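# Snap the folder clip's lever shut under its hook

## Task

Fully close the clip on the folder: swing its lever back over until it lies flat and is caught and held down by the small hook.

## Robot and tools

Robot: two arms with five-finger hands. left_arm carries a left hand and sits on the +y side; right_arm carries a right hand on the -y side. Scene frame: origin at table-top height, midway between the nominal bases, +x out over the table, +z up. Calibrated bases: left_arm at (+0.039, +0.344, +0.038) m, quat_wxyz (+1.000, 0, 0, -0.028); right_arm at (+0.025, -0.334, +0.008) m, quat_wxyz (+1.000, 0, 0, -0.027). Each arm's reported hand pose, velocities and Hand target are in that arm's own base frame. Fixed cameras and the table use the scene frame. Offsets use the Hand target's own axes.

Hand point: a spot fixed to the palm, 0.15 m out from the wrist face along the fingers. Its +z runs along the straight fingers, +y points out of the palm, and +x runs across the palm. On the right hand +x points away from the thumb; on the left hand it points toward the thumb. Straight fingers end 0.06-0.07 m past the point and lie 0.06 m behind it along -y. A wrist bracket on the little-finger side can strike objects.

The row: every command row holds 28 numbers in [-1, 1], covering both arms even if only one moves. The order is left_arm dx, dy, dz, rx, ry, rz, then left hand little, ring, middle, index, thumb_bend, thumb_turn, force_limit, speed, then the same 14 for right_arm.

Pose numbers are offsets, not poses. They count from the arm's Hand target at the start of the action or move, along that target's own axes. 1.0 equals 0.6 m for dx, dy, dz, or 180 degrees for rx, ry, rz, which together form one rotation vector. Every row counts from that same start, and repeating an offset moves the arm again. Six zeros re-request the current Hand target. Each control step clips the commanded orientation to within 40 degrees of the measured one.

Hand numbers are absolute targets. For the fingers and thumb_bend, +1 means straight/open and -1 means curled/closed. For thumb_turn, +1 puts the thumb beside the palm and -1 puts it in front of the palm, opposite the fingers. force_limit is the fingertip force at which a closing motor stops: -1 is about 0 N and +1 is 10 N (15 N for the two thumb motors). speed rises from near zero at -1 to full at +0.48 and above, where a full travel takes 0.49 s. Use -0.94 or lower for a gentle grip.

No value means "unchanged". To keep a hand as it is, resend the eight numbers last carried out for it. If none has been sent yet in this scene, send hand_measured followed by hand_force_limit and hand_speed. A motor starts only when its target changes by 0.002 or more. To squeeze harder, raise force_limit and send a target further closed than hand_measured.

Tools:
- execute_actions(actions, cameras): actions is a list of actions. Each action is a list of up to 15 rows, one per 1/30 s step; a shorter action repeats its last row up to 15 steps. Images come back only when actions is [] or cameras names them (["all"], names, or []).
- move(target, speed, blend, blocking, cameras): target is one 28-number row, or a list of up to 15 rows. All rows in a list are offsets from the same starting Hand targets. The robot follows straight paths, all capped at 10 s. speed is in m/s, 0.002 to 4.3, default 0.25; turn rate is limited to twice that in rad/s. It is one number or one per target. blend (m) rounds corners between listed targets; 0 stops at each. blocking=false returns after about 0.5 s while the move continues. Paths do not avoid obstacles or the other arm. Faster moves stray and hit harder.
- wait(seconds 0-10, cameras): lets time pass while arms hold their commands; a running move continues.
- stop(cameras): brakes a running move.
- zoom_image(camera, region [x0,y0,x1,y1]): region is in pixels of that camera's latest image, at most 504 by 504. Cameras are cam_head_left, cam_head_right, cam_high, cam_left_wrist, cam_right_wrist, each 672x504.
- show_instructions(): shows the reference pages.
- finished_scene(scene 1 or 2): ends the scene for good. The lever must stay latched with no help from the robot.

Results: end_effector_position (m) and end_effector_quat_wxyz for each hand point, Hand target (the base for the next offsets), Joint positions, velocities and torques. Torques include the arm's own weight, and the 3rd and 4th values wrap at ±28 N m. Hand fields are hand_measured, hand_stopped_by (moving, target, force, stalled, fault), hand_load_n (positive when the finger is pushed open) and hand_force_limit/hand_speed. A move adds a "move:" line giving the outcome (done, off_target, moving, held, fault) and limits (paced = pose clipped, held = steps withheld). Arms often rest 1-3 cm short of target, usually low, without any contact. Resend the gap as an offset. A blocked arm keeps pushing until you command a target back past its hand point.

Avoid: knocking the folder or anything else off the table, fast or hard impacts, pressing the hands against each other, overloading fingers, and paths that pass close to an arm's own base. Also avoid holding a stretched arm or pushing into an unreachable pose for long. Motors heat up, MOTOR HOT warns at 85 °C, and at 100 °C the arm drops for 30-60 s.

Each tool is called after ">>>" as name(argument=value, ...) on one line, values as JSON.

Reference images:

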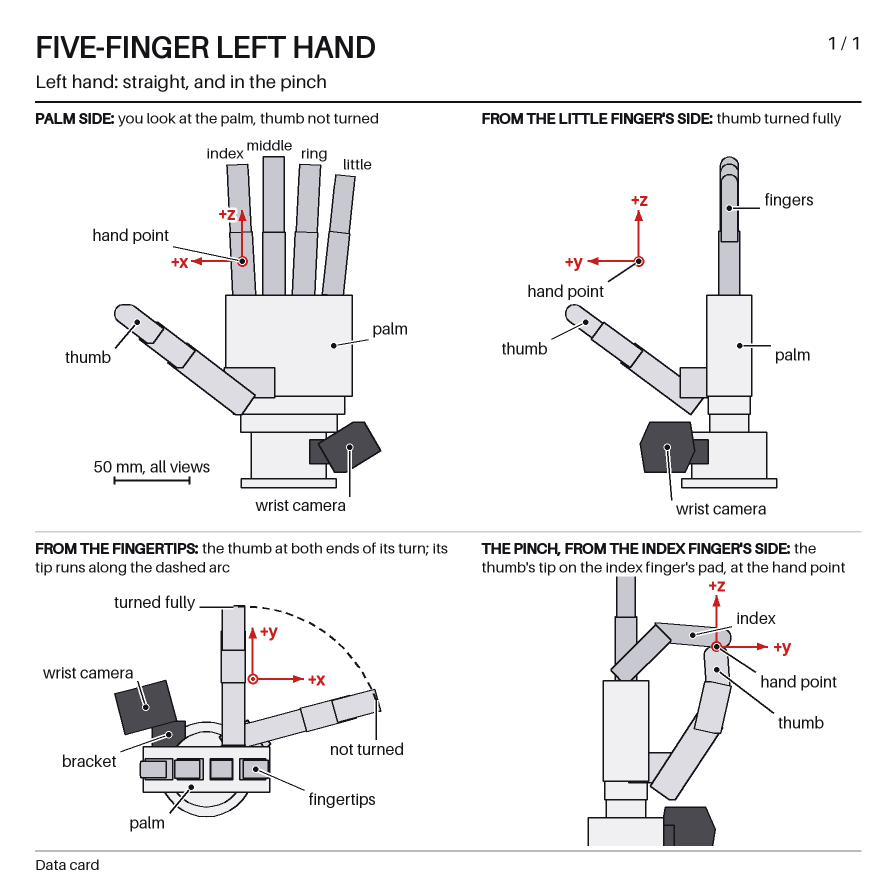

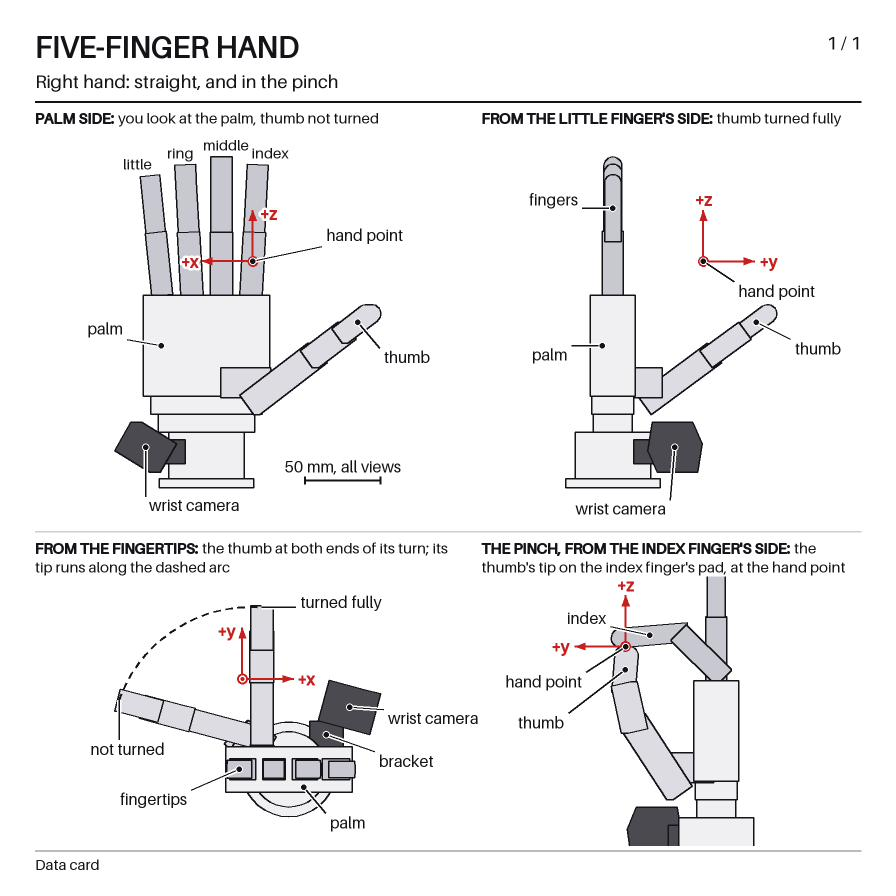

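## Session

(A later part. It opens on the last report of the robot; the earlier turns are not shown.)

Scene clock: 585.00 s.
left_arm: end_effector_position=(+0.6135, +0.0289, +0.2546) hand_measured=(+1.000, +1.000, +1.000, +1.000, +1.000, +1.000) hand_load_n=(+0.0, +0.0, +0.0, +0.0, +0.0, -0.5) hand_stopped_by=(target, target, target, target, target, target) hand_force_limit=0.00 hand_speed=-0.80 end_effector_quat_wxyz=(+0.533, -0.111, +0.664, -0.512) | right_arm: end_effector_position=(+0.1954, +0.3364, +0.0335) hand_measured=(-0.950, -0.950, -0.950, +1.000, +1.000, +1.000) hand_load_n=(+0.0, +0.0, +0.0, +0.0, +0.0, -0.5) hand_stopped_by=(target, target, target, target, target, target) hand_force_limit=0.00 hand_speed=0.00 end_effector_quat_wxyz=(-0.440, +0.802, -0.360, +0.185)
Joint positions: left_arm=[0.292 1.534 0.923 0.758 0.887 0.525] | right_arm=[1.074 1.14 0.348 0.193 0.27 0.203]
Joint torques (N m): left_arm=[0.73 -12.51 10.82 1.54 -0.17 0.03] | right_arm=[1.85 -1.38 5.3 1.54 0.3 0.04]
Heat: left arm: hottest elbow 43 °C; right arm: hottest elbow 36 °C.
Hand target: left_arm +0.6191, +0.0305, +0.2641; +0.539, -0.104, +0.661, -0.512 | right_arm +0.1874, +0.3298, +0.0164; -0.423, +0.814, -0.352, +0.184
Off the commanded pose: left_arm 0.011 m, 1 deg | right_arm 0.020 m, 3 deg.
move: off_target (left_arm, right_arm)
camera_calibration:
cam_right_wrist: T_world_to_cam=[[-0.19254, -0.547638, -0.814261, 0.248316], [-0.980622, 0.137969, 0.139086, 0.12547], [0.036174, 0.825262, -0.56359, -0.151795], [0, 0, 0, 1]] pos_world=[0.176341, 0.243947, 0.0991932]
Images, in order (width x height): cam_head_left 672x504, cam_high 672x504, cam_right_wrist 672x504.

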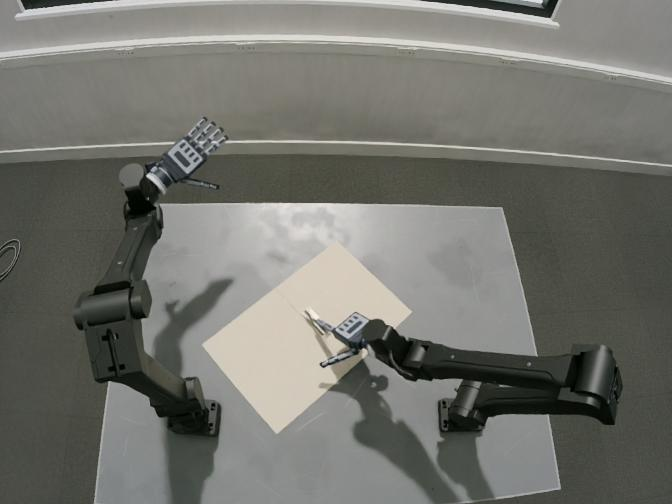

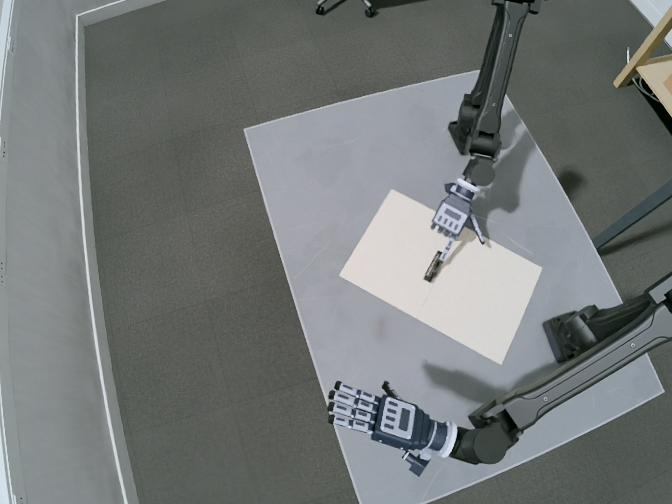

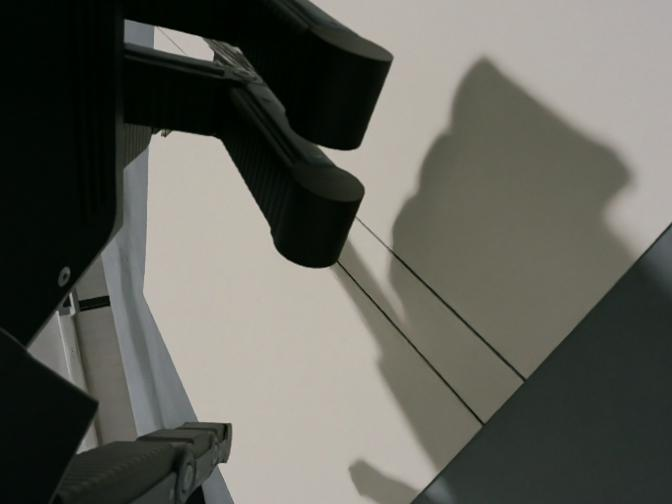

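>>> move(target=[0,0,0,0,0,0,1,1,1,1,1,1,0,-0.8,0,0.0397,0.0073,-0.04,0,0,-0.95,-0.95,-0.95,1,1,1,0,0], speed=0.06, cameras=["cam_right_wrist","cam_high","cam_head_left"])

>>> zoom_image(camera="cam_head_left", region=[280, 280, 350, 350])

>>> zoom_image(camera="cam_high", region=[405, 225, 475, 295])

Scene clock: 600.43 s.
left_arm: end_effector_position=(+0.6135, +0.0289, +0.2546) hand_measured=(+1.000, +1.000, +1.000, +1.000, +1.000, +1.000) hand_load_n=(+0.0, +0.0, +0.0, +0.0, +0.0, +0.0) hand_stopped_by=(target, target, target, target, target, target) hand_force_limit=0.00 hand_speed=-0.80 end_effector_quat_wxyz=(+0.533, -0.111, +0.664, -0.512) | right_arm: end_effector_position=(+0.1881, +0.3326, +0.0201) hand_measured=(-0.950, -0.950, -0.950, +1.000, +1.000, +1.000) hand_load_n=(+0.0, +0.0, +0.0, +1.0, +0.0, +0.0) hand_stopped_by=(target, target, target, target, target, target) hand_force_limit=0.00 hand_speed=0.00 end_effector_quat_wxyz=(-0.412, +0.817, -0.365, +0.171)
Joint positions: left_arm=[0.292 1.534 0.923 0.758 0.887 0.525] | right_arm=[1.073 1.167 0.364 0.131 0.25 0.222]
Joint torques (N m): left_arm=[0.73 -12.51 10.82 1.55 -0.16 0.02] | right_arm=[0.85 0.32 6.87 -0.28 -0.39 0.08]
Heat: left arm: hottest elbow 43 °C; right arm: hottest elbow 36 °C.
Hand target: left_arm +0.6191, +0.0305, +0.2641; +0.539, -0.104, +0.661, -0.512 | right_arm +0.1801, +0.3231, -0.0054; -0.372, +0.839, -0.363, +0.161
Off the commanded pose: left_arm 0.011 m, 1 deg | right_arm 0.029 m, 5 deg.
move: off_target (left_arm, right_arm)
camera_calibration:
cam_right_wrist: T_world_to_cam=[[-0.233444, -0.585641, -0.776228, 0.253447], [-0.97237, 0.140932, 0.186103, 0.117194], [0.000406165, 0.798225, -0.602359, -0.139518], [0, 0, 0, 1]] pos_world=[0.173178, 0.243279, 0.0908824]
Images, in order (width x height): cam_head_left 672x504, cam_high 672x504, cam_right_wrist 672x504.

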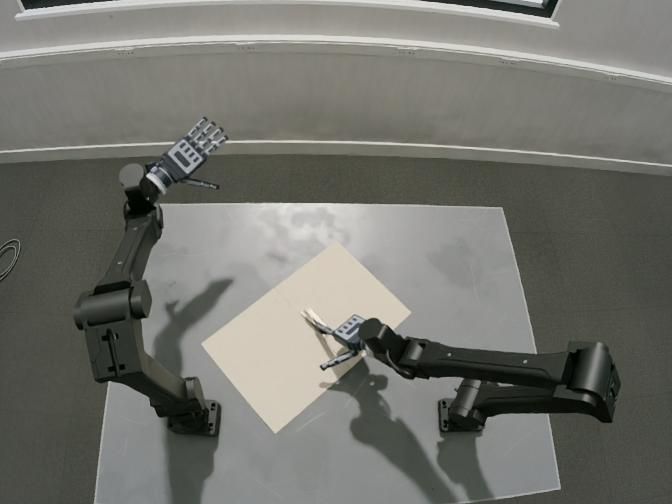

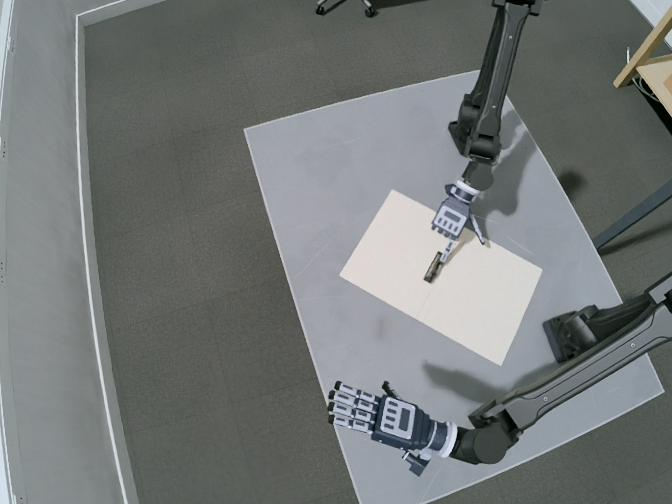

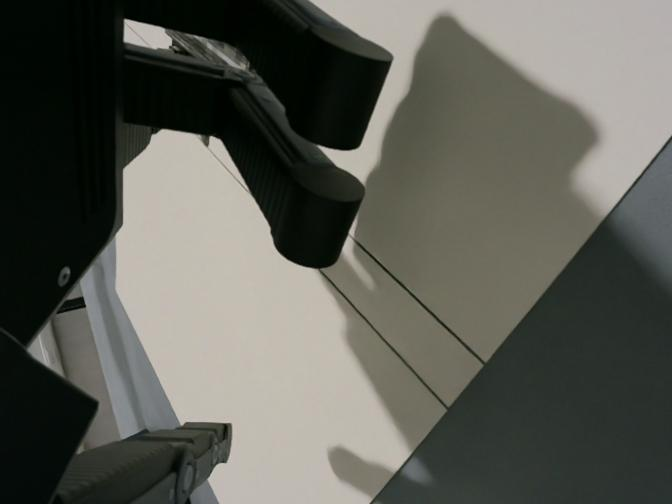

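Scaled by 7.200 from the camera's 672x504 image, which has a finer 960x720 frame.

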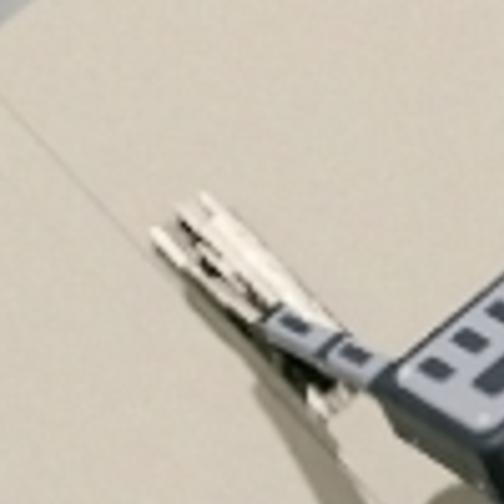

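Scaled by 7.200 from the camera's 672x504 image, which has a finer 960x720 frame.

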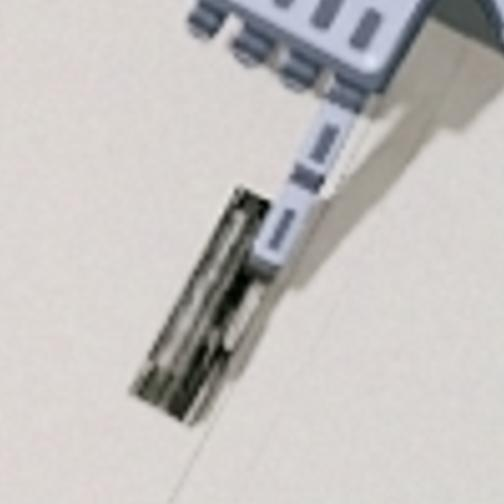

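>>> zoom_image(camera="cam_right_wrist", region=[120, 10, 280, 190])

>>> move(target=[0,0,0,0,0,0,1,1,1,1,1,1,0,-0.8,0,0.0397,0.0173,-0.02,0,0,-0.95,-0.95,-0.95,1,1,1,0,0], speed=0.06, cameras=["cam_right_wrist","cam_high","cam_head_left"])

>>> zoom_image(camera="cam_head_left", region=[280, 280, 350, 350])

>>> zoom_image(camera="cam_high", region=[405, 225, 475, 295])

>>> zoom_image(camera="cam_right_wrist", region=[120, 10, 280, 190])

Scaled by 2.800 from the camera's 672x504 image, which has a finer 960x720 frame.

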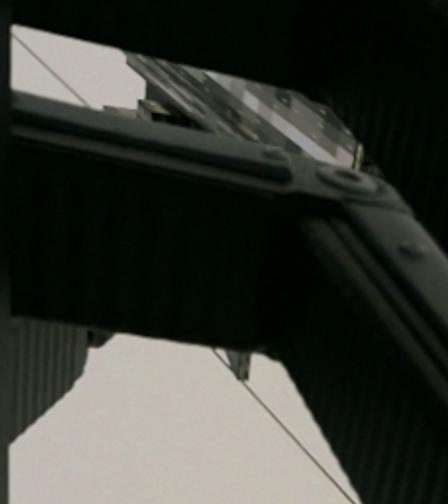

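Scene clock: 608.90 s.
left_arm: end_effector_position=(+0.6135, +0.0289, +0.2546) hand_measured=(+1.000, +1.000, +1.000, +1.000, +1.000, +1.000) hand_load_n=(+0.0, +0.0, +0.0, +0.0, +0.0, +0.0) hand_stopped_by=(target, target, target, target, target, target) hand_force_limit=0.00 hand_speed=-0.80 end_effector_quat_wxyz=(+0.533, -0.111, +0.664, -0.512) | right_arm: end_effector_position=(+0.1884, +0.3380, +0.0145) hand_measured=(-0.950, -0.950, -0.950, +1.000, +1.000, +1.000) hand_load_n=(+0.0, +0.0, +0.0, +1.0, +0.0, +0.0) hand_stopped_by=(target, target, target, target, target, target) hand_force_limit=0.00 hand_speed=0.00 end_effector_quat_wxyz=(-0.405, +0.819, -0.373, +0.160)
Joint positions: left_arm=[0.292 1.534 0.923 0.758 0.887 0.525] | right_arm=[1.069 1.204 0.382 0.129 0.235 0.243]
Joint torques (N m): left_arm=[0.67 -12.45 10.82 1.55 -0.17 0.02] | right_arm=[0.85 1.32 4.98 -0.31 -0.53 -0.03]
Heat: left arm: hottest elbow 43 °C; right arm: hottest elbow 37 °C.
Hand target: left_arm +0.6191, +0.0305, +0.2641; +0.539, -0.104, +0.661, -0.512 | right_arm +0.1740, +0.3172, -0.0302; -0.345, +0.850, -0.368, +0.150
Off the commanded pose: left_arm 0.011 m, 1 deg | right_arm 0.051 m, 8 deg.
move: off_target (left_arm, right_arm)
camera_calibration:
cam_right_wrist: T_world_to_cam=[[-0.260149, -0.586165, -0.767289, 0.257408], [-0.96547, 0.146543, 0.215391, 0.114062], [-0.0138138, 0.796828, -0.604048, -0.143961], [0, 0, 0, 1]] pos_world=[0.175099, 0.24888, 0.0859793]
Images, in order (width x height): cam_head_left 672x504, cam_high 672x504, cam_right_wrist 672x504.

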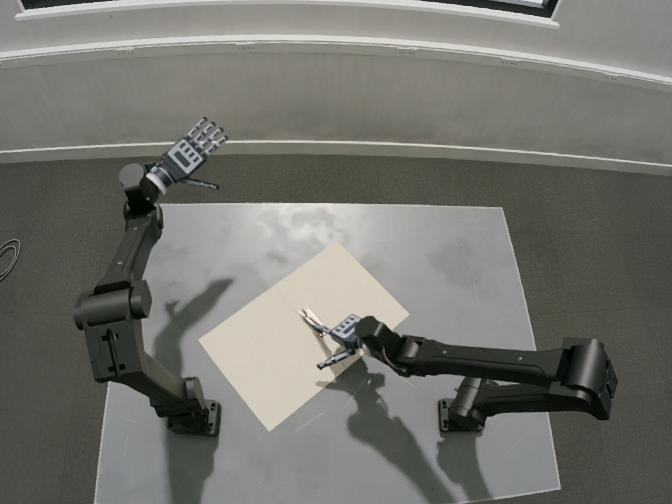

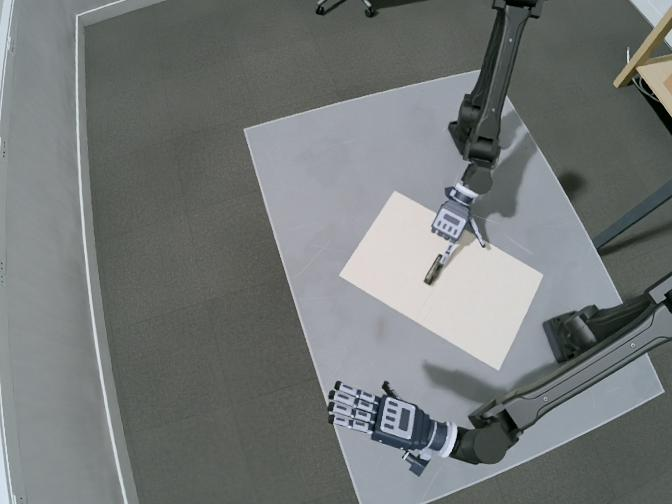

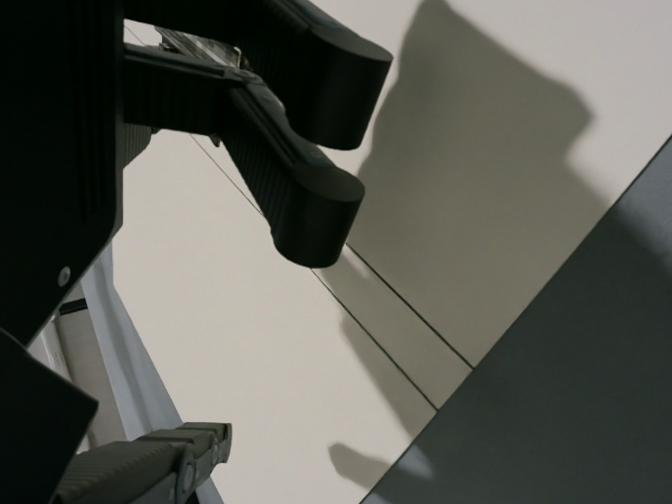

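Scaled by 7.200 from the camera's 672x504 image, which has a finer 960x720 frame.

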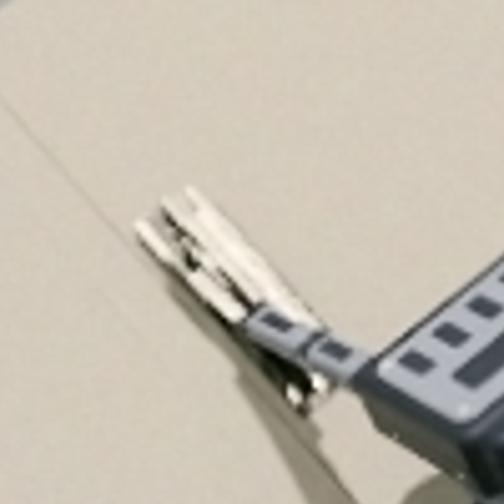

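Scaled by 7.200 from the camera's 672x504 image, which has a finer 960x720 frame.

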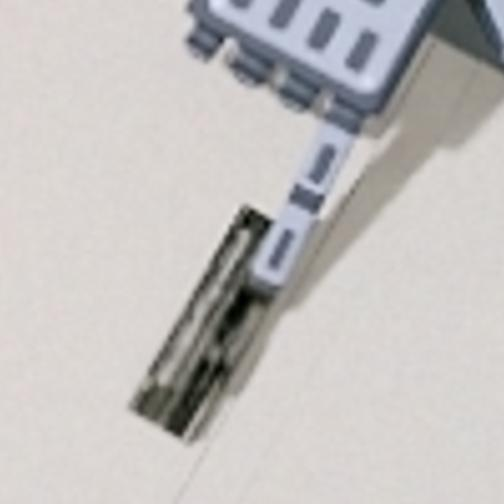

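Scaled by 2.800 from the camera's 672x504 image, which has a finer 960x720 frame.

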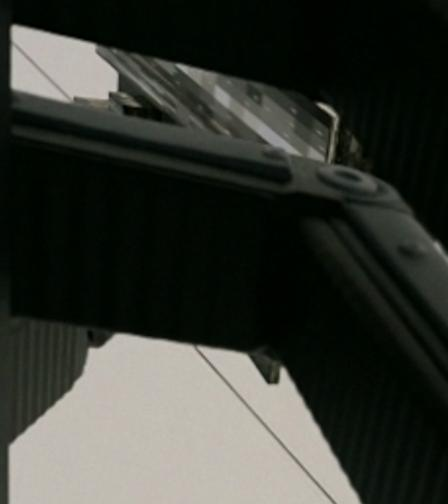

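>>> move(target=[[0,0,0,0,0,0,1,1,1,1,1,1,0,-0.8,-0.0088,-0.1105,-0.0545,0,0,0,-0.95,-0.95,-0.95,1,1,1,0,0],[0,0,0,0,0,0,1,1,1,1,1,1,0,-0.8,-0.002,-0.0805,-0.0955,0,0,0,-0.95,-0.95,-0.95,1,1,1,0,0]], speed=0.08, cameras=["cam_right_wrist","cam_high","cam_head_left"])

>>> zoom_image(camera="cam_head_left", region=[280, 280, 350, 350])

>>> zoom_image(camera="cam_high", region=[405, 225, 475, 295])

>>> zoom_image(camera="cam_right_wrist", region=[120, 10, 280, 190])

Scene clock: 632.93 s.
left_arm: end_effector_position=(+0.6135, +0.0289, +0.2546) hand_measured=(+1.000, +1.000, +1.000, +1.000, +1.000, +1.000) hand_load_n=(+0.0, +0.0, +0.0, +0.0, +0.0, +0.0) hand_stopped_by=(target, target, target, target, target, target) hand_force_limit=0.00 hand_speed=-0.80 end_effector_quat_wxyz=(+0.533, -0.111, +0.664, -0.512) | right_arm: end_effector_position=(+0.1763, +0.3211, +0.0489) hand_measured=(-0.950, -0.950, -0.950, +1.000, +1.000, +1.000) hand_load_n=(+0.0, +0.0, +0.0, +0.5, +0.0, +0.0) hand_stopped_by=(target, target, target, target, target, target) hand_force_limit=0.00 hand_speed=0.00 end_effector_quat_wxyz=(-0.353, +0.844, -0.374, +0.150)
Joint positions: left_arm=[0.292 1.534 0.923 0.758 0.887 0.525] | right_arm=[1.069 1.064 0.474 -0.22 0.223 0.243]
Joint torques (N m): left_arm=[0.73 -12.45 10.81 1.54 -0.17 0.03] | right_arm=[1.67 -3.02 6.38 0.59 0.35 0.06]
Heat: left arm: hottest elbow 43 °C; right arm: hottest elbow 36 °C.
Hand target: left_arm +0.6191, +0.0305, +0.2641; +0.539, -0.104, +0.661, -0.512 | right_arm +0.1693, +0.3145, +0.0445; -0.345, +0.850, -0.368, +0.150
Off the commanded pose: left_arm 0.011 m, 1 deg | right_arm 0.011 m, 1 deg.
move: off_target (left_arm, right_arm)
camera_calibration:
cam_right_wrist: T_world_to_cam=[[-0.301183, -0.659977, -0.688272, 0.297822], [-0.951627, 0.162019, 0.261067, 0.0878132], [-0.0607855, 0.733608, -0.676849, -0.0777232], [0, 0, 0, 1]] pos_world=[0.16854, 0.239347, 0.129451]
Images, in order (width x height): cam_head_left 672x504, cam_high 672x504, cam_right_wrist 672x504.

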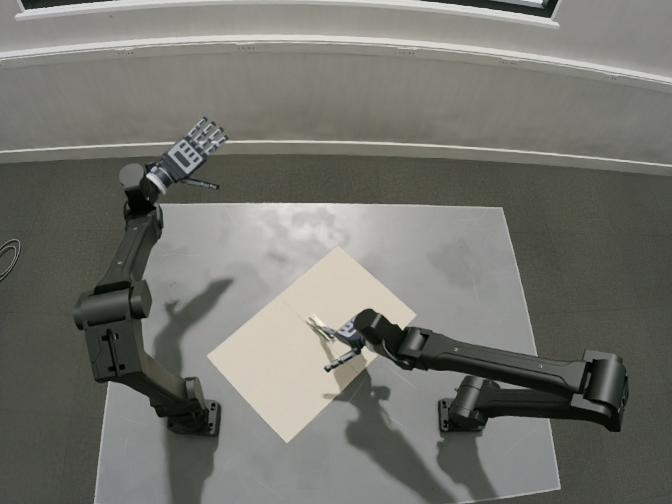

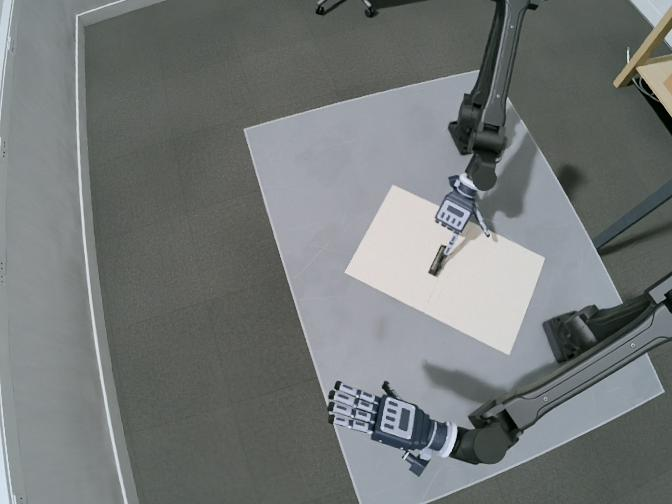

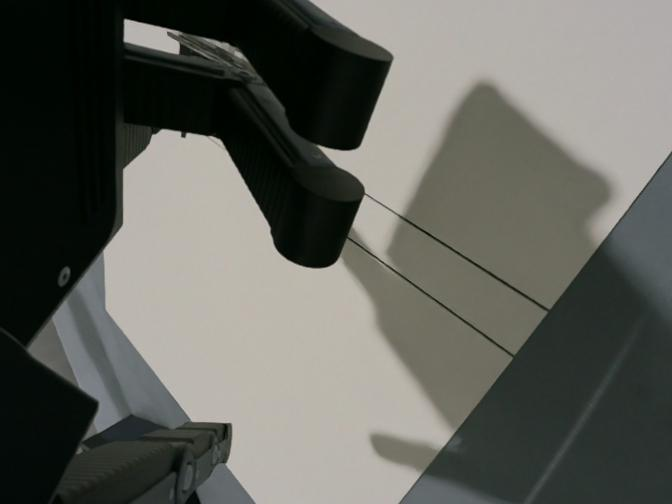

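Scaled by 7.200 from the camera's 672x504 image, which has a finer 960x720 frame.

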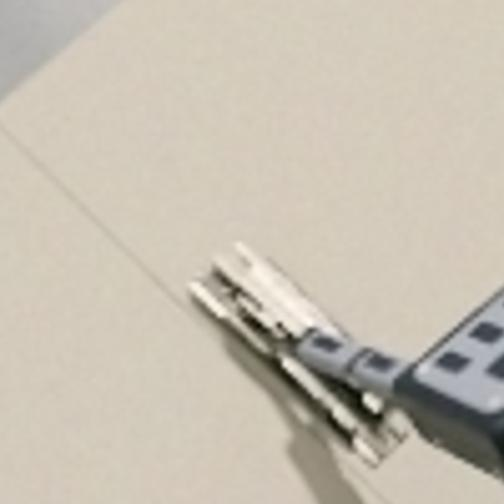

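Scaled by 7.200 from the camera's 672x504 image, which has a finer 960x720 frame.

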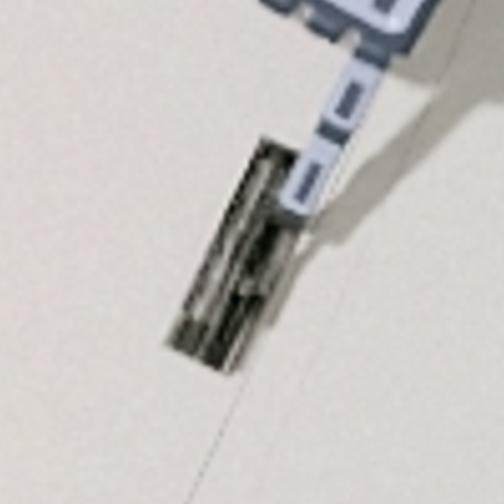

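Scaled by 2.800 from the camera's 672x504 image, which has a finer 960x720 frame.

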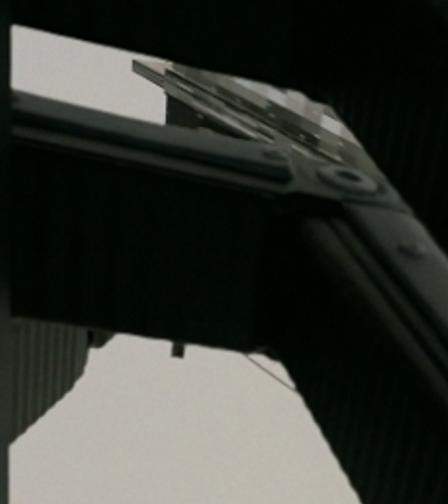

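>>> move(target=[0,0,0,0,0,0,1,1,1,1,1,1,0,-0.8,0,-0.09,-0.085,0,0,0,1,1,1,1,1,1,0,0], speed=0.15, cameras=["cam_right_wrist","cam_high","cam_head_left"])

>>> zoom_image(camera="cam_head_left", region=[280, 280, 350, 350])

>>> zoom_image(camera="cam_right_wrist", region=[120, 0, 360, 180])

Scene clock: 647.50 s.
left_arm: end_effector_position=(+0.6135, +0.0289, +0.2546) hand_measured=(+1.000, +1.000, +1.000, +1.000, +1.000, +1.000) hand_load_n=(+0.0, +0.0, +0.0, +0.0, +0.0, +0.0) hand_stopped_by=(target, target, target, target, target, target) hand_force_limit=0.00 hand_speed=-0.80 end_effector_quat_wxyz=(+0.533, -0.111, +0.664, -0.512) | right_arm: end_effector_position=(+0.1643, +0.2993, +0.0891) hand_measured=(+1.000, +1.000, +1.000, +1.000, +1.000, +1.000) hand_load_n=(+0.0, +0.0, +0.0, +0.0, +0.0, -0.5) hand_stopped_by=(target, target, target, target, target, target) hand_force_limit=0.00 hand_speed=0.00 end_effector_quat_wxyz=(-0.318, +0.858, -0.376, +0.147)
Joint positions: left_arm=[0.292 1.534 0.923 0.758 0.887 0.525] | right_arm=[1.069 0.941 0.555 -0.498 0.223 0.243]
Joint torques (N m): left_arm=[0.73 -12.45 10.82 1.52 -0.17 0.02] | right_arm=[1.55 -2.9 12.72 0.92 0.29 0.02]
Heat: left arm: hottest elbow 44 °C; right arm: hottest elbow 36 °C.
Hand target: left_arm +0.6191, +0.0305, +0.2641; +0.539, -0.104, +0.661, -0.512 | right_arm +0.1716, +0.3168, +0.1189; -0.345, +0.850, -0.368, +0.150
Off the commanded pose: left_arm 0.011 m, 1 deg | right_arm 0.035 m, 3 deg.
move: off_target (left_arm, right_arm)
camera_calibration:
cam_right_wrist: T_world_to_cam=[[-0.324552, -0.70269, -0.633161, 0.319165], [-0.941998, 0.17964, 0.283493, 0.0606772], [-0.0854671, 0.688445, -0.720236, -0.0138194], [0, 0, 0, 1]] pos_world=[0.159563, 0.222888, 0.174928]
Images, in order (width x height): cam_head_left 672x504, cam_high 672x504, cam_right_wrist 672x504.

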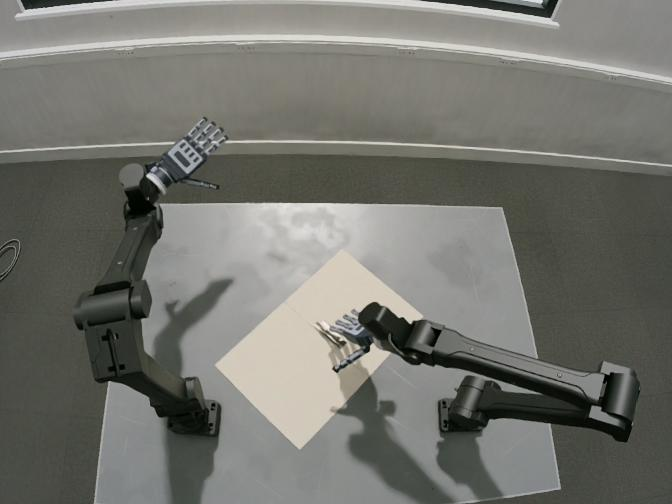

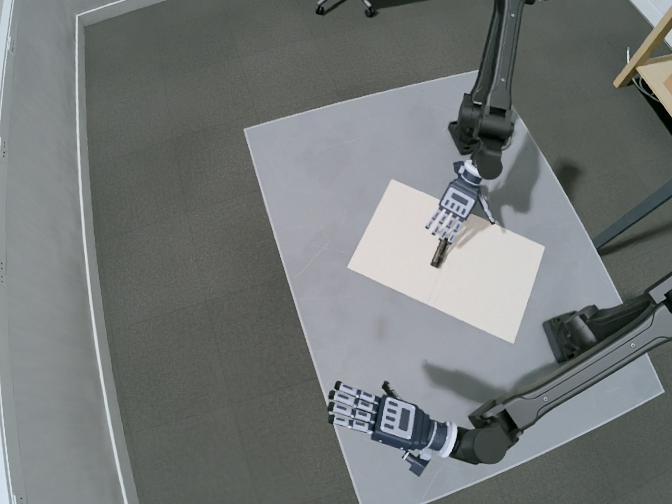

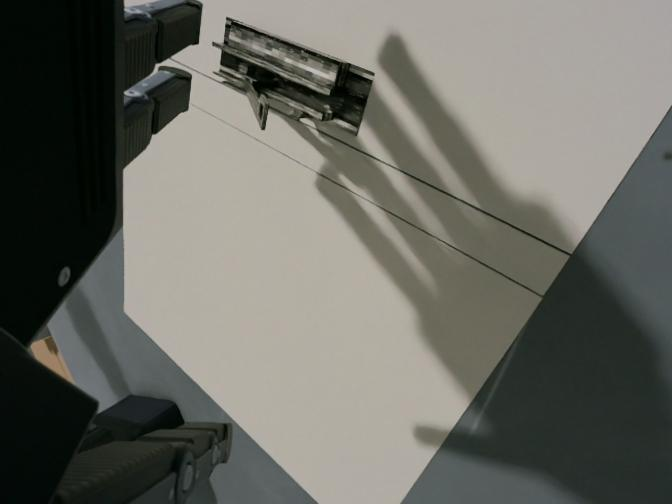

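Scaled by 7.200 from the camera's 672x504 image, which has a finer 960x720 frame.

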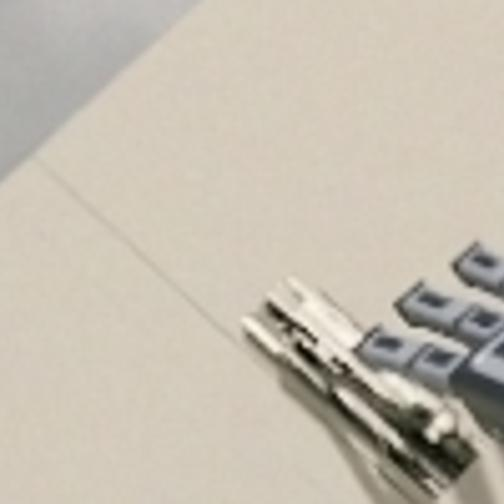

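Scaled by 2.100 from the camera's 672x504 image, which has a finer 960x720 frame.

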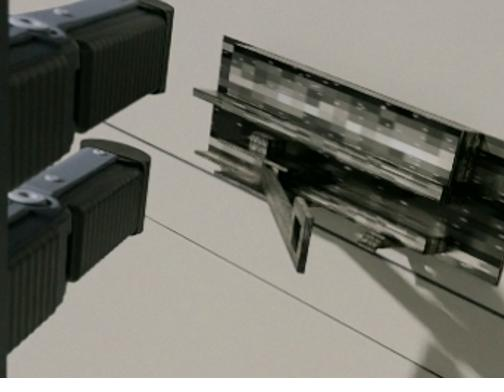

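>>> move(target=[0,0,0,0,0,0,1,1,1,1,1,1,0,-0.8,0.0177,0.0942,-0.001,0,0,0,1,1,1,1,1,1,0,0], speed=0.1, cameras=["cam_right_wrist","cam_high","cam_head_left"])

>>> zoom_image(camera="cam_head_left", region=[300, 300, 370, 370])

>>> zoom_image(camera="cam_right_wrist", region=[120, 0, 360, 180])

>>> zoom_image(camera="cam_high", region=[405, 205, 475, 275])

Scene clock: 685.83 s.
left_arm: end_effector_position=(+0.6135, +0.0289, +0.2546) hand_measured=(+1.000, +1.000, +1.000, +1.000, +1.000, +1.000) hand_load_n=(+0.0, +0.0, +0.0, +0.0, +0.0, +0.0) hand_stopped_by=(target, target, target, target, target, target) hand_force_limit=0.00 hand_speed=-0.80 end_effector_quat_wxyz=(+0.533, -0.111, +0.664, -0.512) | right_arm: end_effector_position=(+0.1500, +0.2775, +0.0766) hand_measured=(+1.000, +1.000, +1.000, +1.000, +1.000, +1.000) hand_load_n=(+0.0, +0.0, -0.5, +0.0, +0.0, +0.0) hand_stopped_by=(target, target, target, target, target, target) hand_force_limit=0.00 hand_speed=0.00 end_effector_quat_wxyz=(-0.333, +0.854, -0.372, +0.149)
Joint positions: left_arm=[0.292 1.534 0.923 0.758 0.887 0.525] | right_arm=[1.079 0.84 0.46 -0.473 0.229 0.243]
Joint torques (N m): left_arm=[0.73 -12.45 10.81 1.55 -0.17 0.03] | right_arm=[1.67 -1.79 7.71 1.85 0.4 0.12]
Heat: left arm: hottest elbow 44 °C; right arm: hottest elbow 45 °C.
Hand target: left_arm +0.6191, +0.0305, +0.2641; +0.539, -0.104, +0.661, -0.512 | right_arm +0.1490, +0.2810, +0.0799; -0.345, +0.850, -0.368, +0.150
Off the commanded pose: left_arm 0.011 m, 1 deg | right_arm 0.005 m, 2 deg.
move: off_target (left_arm)
camera_calibration:
cam_right_wrist: T_world_to_cam=[[-0.30851, -0.688896, -0.655929, 0.286879], [-0.948078, 0.166686, 0.270857, 0.0601213], [-0.0772581, 0.705434, -0.704552, -0.0162521], [0, 0, 0, 1]] pos_world=[0.144249, 0.199074, 0.160438]
Images, in order (width x height): cam_head_left 672x504, cam_high 672x504, cam_right_wrist 672x504.

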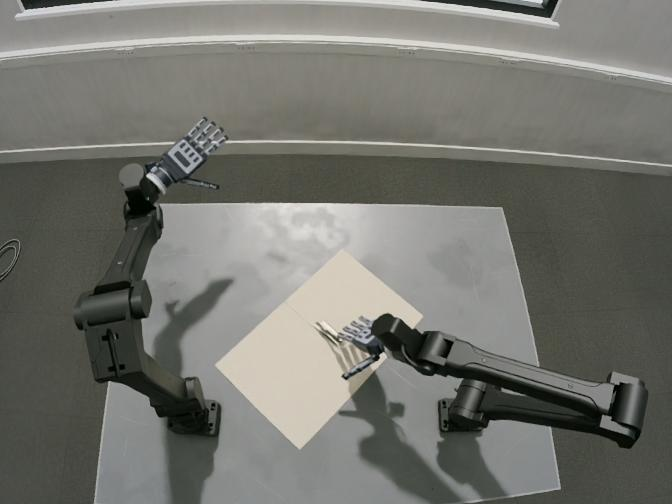

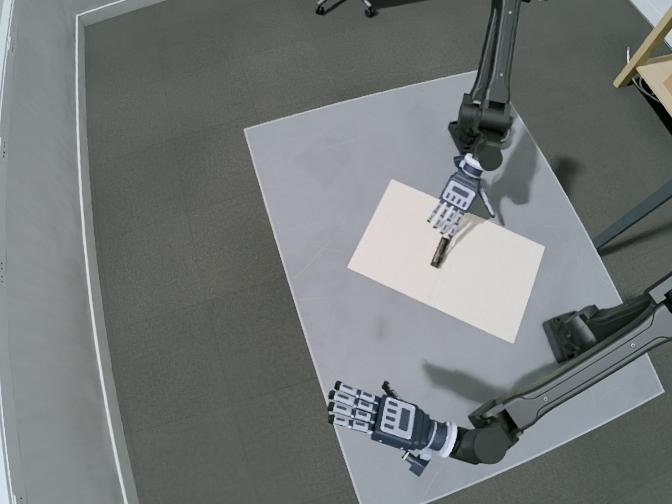

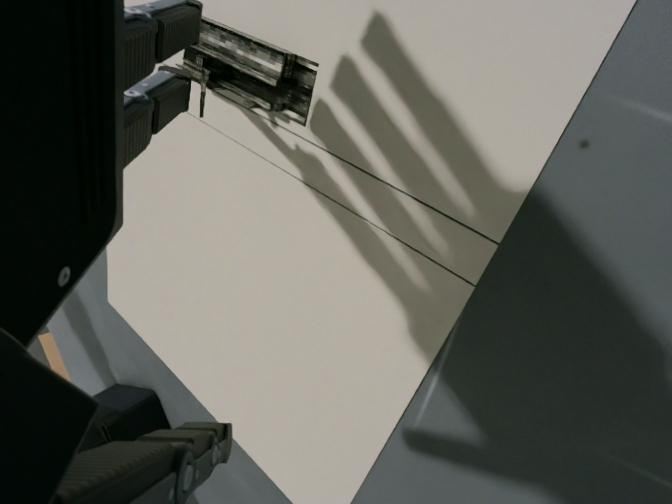

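Scaled by 7.200 from the camera's 672x504 image, which has a finer 960x720 frame.

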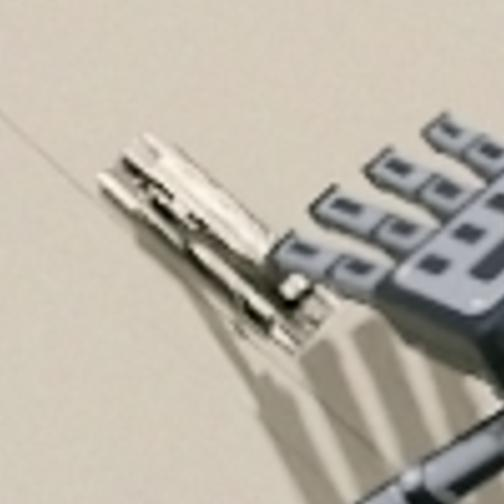

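Scaled by 2.100 from the camera's 672x504 image, which has a finer 960x720 frame.

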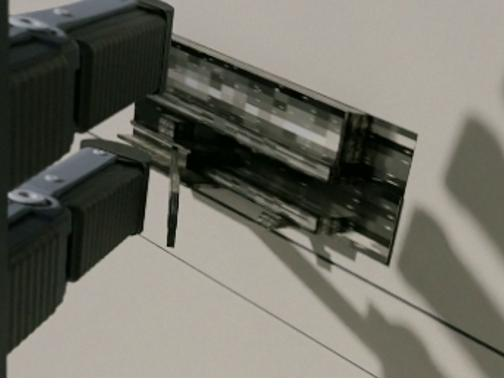

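Scaled by 7.200 from the camera's 672x504 image, which has a finer 960x720 frame.

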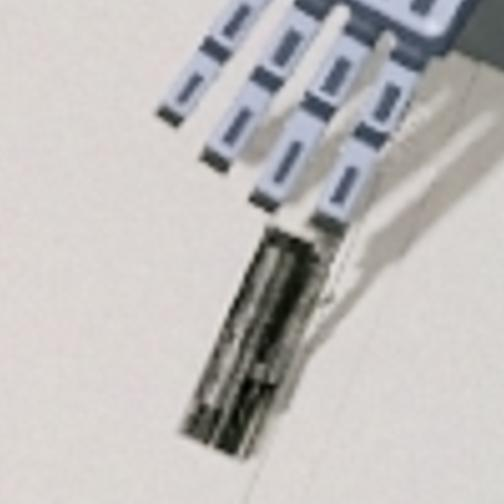

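>>> move(target=[[0,0,0,0,0,0,1,1,1,1,1,1,0,-0.8,0,0,0,0,0,0,-0.95,-0.95,-0.95,1,1,1,0,0],[0,0,0,0,0,0,1,1,1,1,1,1,0,-0.8,0.003,0.063,0.0548,0,0,0,-0.95,-0.95,-0.95,1,1,1,0,0]], speed=0.08, cameras=["cam_right_wrist","cam_high","cam_head_left"])

>>> zoom_image(camera="cam_head_left", region=[300, 300, 370, 370])

>>> zoom_image(camera="cam_right_wrist", region=[120, 0, 360, 180])

>>> zoom_image(camera="cam_high", region=[405, 205, 475, 275])

Scene clock: 709.20 s.
left_arm: end_effector_position=(+0.6135, +0.0289, +0.2546) hand_measured=(+1.000, +1.000, +1.000, +1.000, +1.000, +1.000) hand_load_n=(+0.0, +0.0, +0.0, +0.0, +0.0, +0.0) hand_stopped_by=(target, target, target, target, target, target) hand_force_limit=0.00 hand_speed=-0.80 end_effector_quat_wxyz=(+0.533, -0.111, +0.664, -0.512) | right_arm: end_effector_position=(+0.1551, +0.2863, +0.0509) hand_measured=(-0.950, -0.950, -0.950, +1.000, +1.000, +1.000) hand_load_n=(+0.0, +0.0, +0.0, +0.0, +0.0, +0.0) hand_stopped_by=(target, target, target, target, target, target) hand_force_limit=0.00 hand_speed=0.00 end_effector_quat_wxyz=(-0.369, +0.839, -0.371, +0.153)
Joint positions: left_arm=[0.292 1.534 0.923 0.758 0.887 0.525] | right_arm=[1.08 0.881 0.368 -0.263 0.232 0.243]
Joint torques (N m): left_arm=[0.73 -12.51 10.82 1.55 -0.17 0.02] | right_arm=[1.38 1.08 5.89 1.16 0.23 0.11]
Heat: left arm: hottest elbow 44 °C; right arm: hottest elbow 42 °C.
Hand target: left_arm +0.6191, +0.0305, +0.2641; +0.539, -0.104, +0.661, -0.512 | right_arm +0.1472, +0.2767, +0.0299; -0.345, +0.850, -0.368, +0.150
Off the commanded pose: left_arm 0.011 m, 1 deg | right_arm 0.024 m, 3 deg.
move: off_target (left_arm, right_arm)
camera_calibration:
cam_right_wrist: T_world_to_cam=[[-0.282713, -0.641772, -0.712883, 0.262994], [-0.95792, 0.150457, 0.24444, 0.0779393], [-0.0496162, 0.751992, -0.657302, -0.0602045], [0, 0, 0, 1]] pos_world=[0.146024, 0.202329, 0.12886]
Images, in order (width x height): cam_head_left 672x504, cam_high 672x504, cam_right_wrist 672x504.

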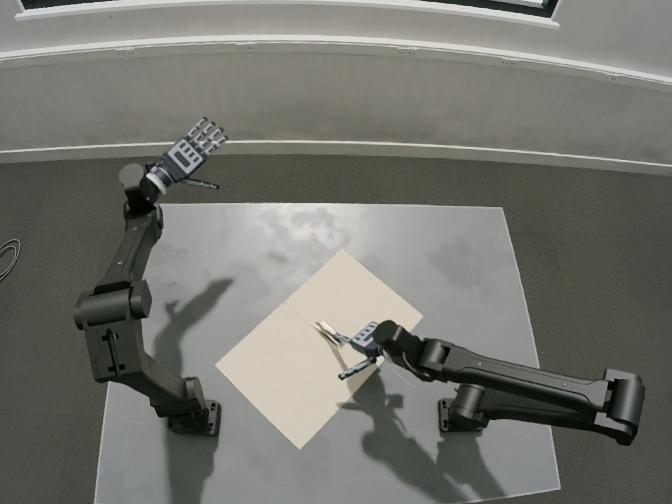

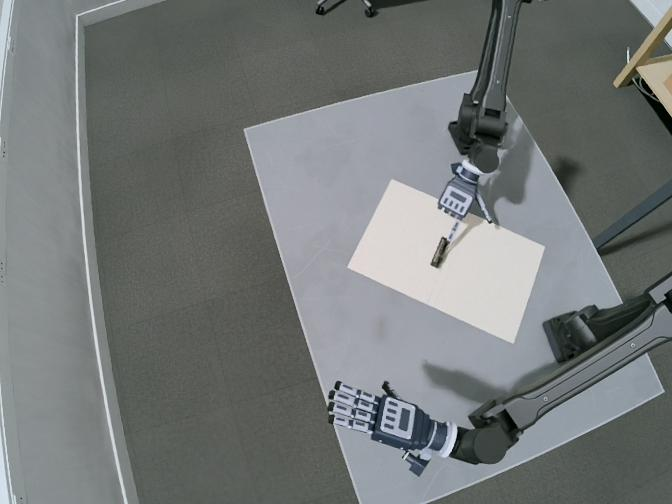

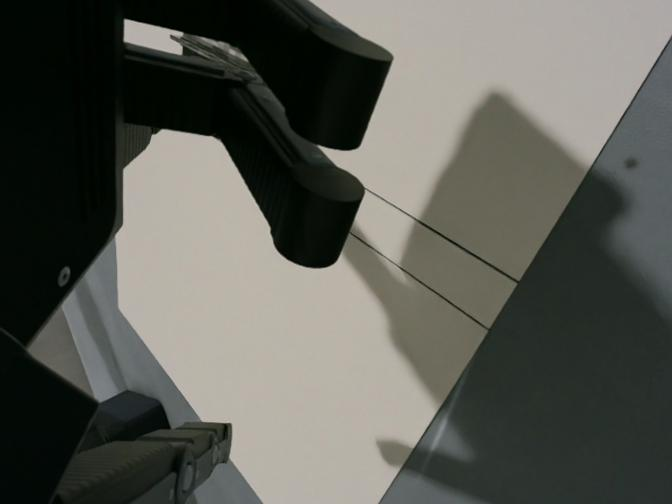

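Scaled by 7.200 from the camera's 672x504 image, which has a finer 960x720 frame.

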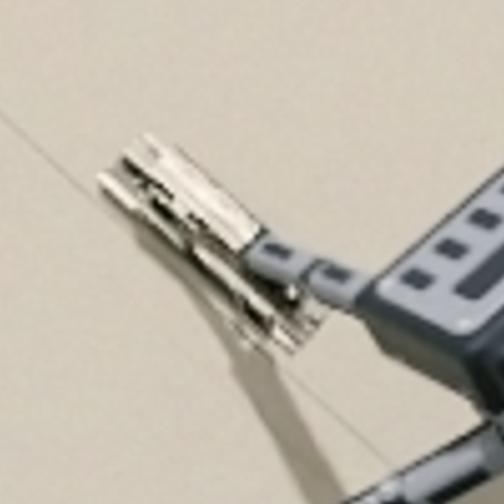

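Scaled by 2.100 from the camera's 672x504 image, which has a finer 960x720 frame.

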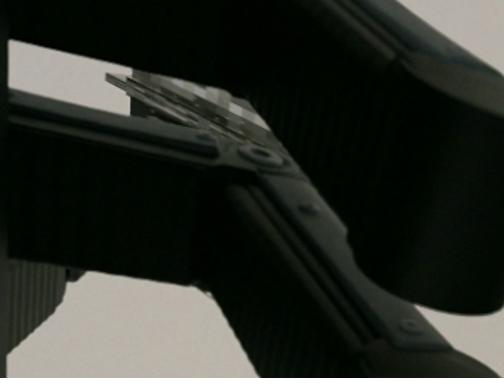

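Scaled by 7.200 from the camera's 672x504 image, which has a finer 960x720 frame.

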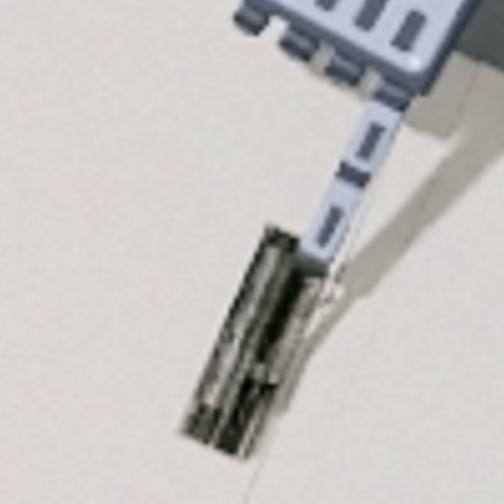

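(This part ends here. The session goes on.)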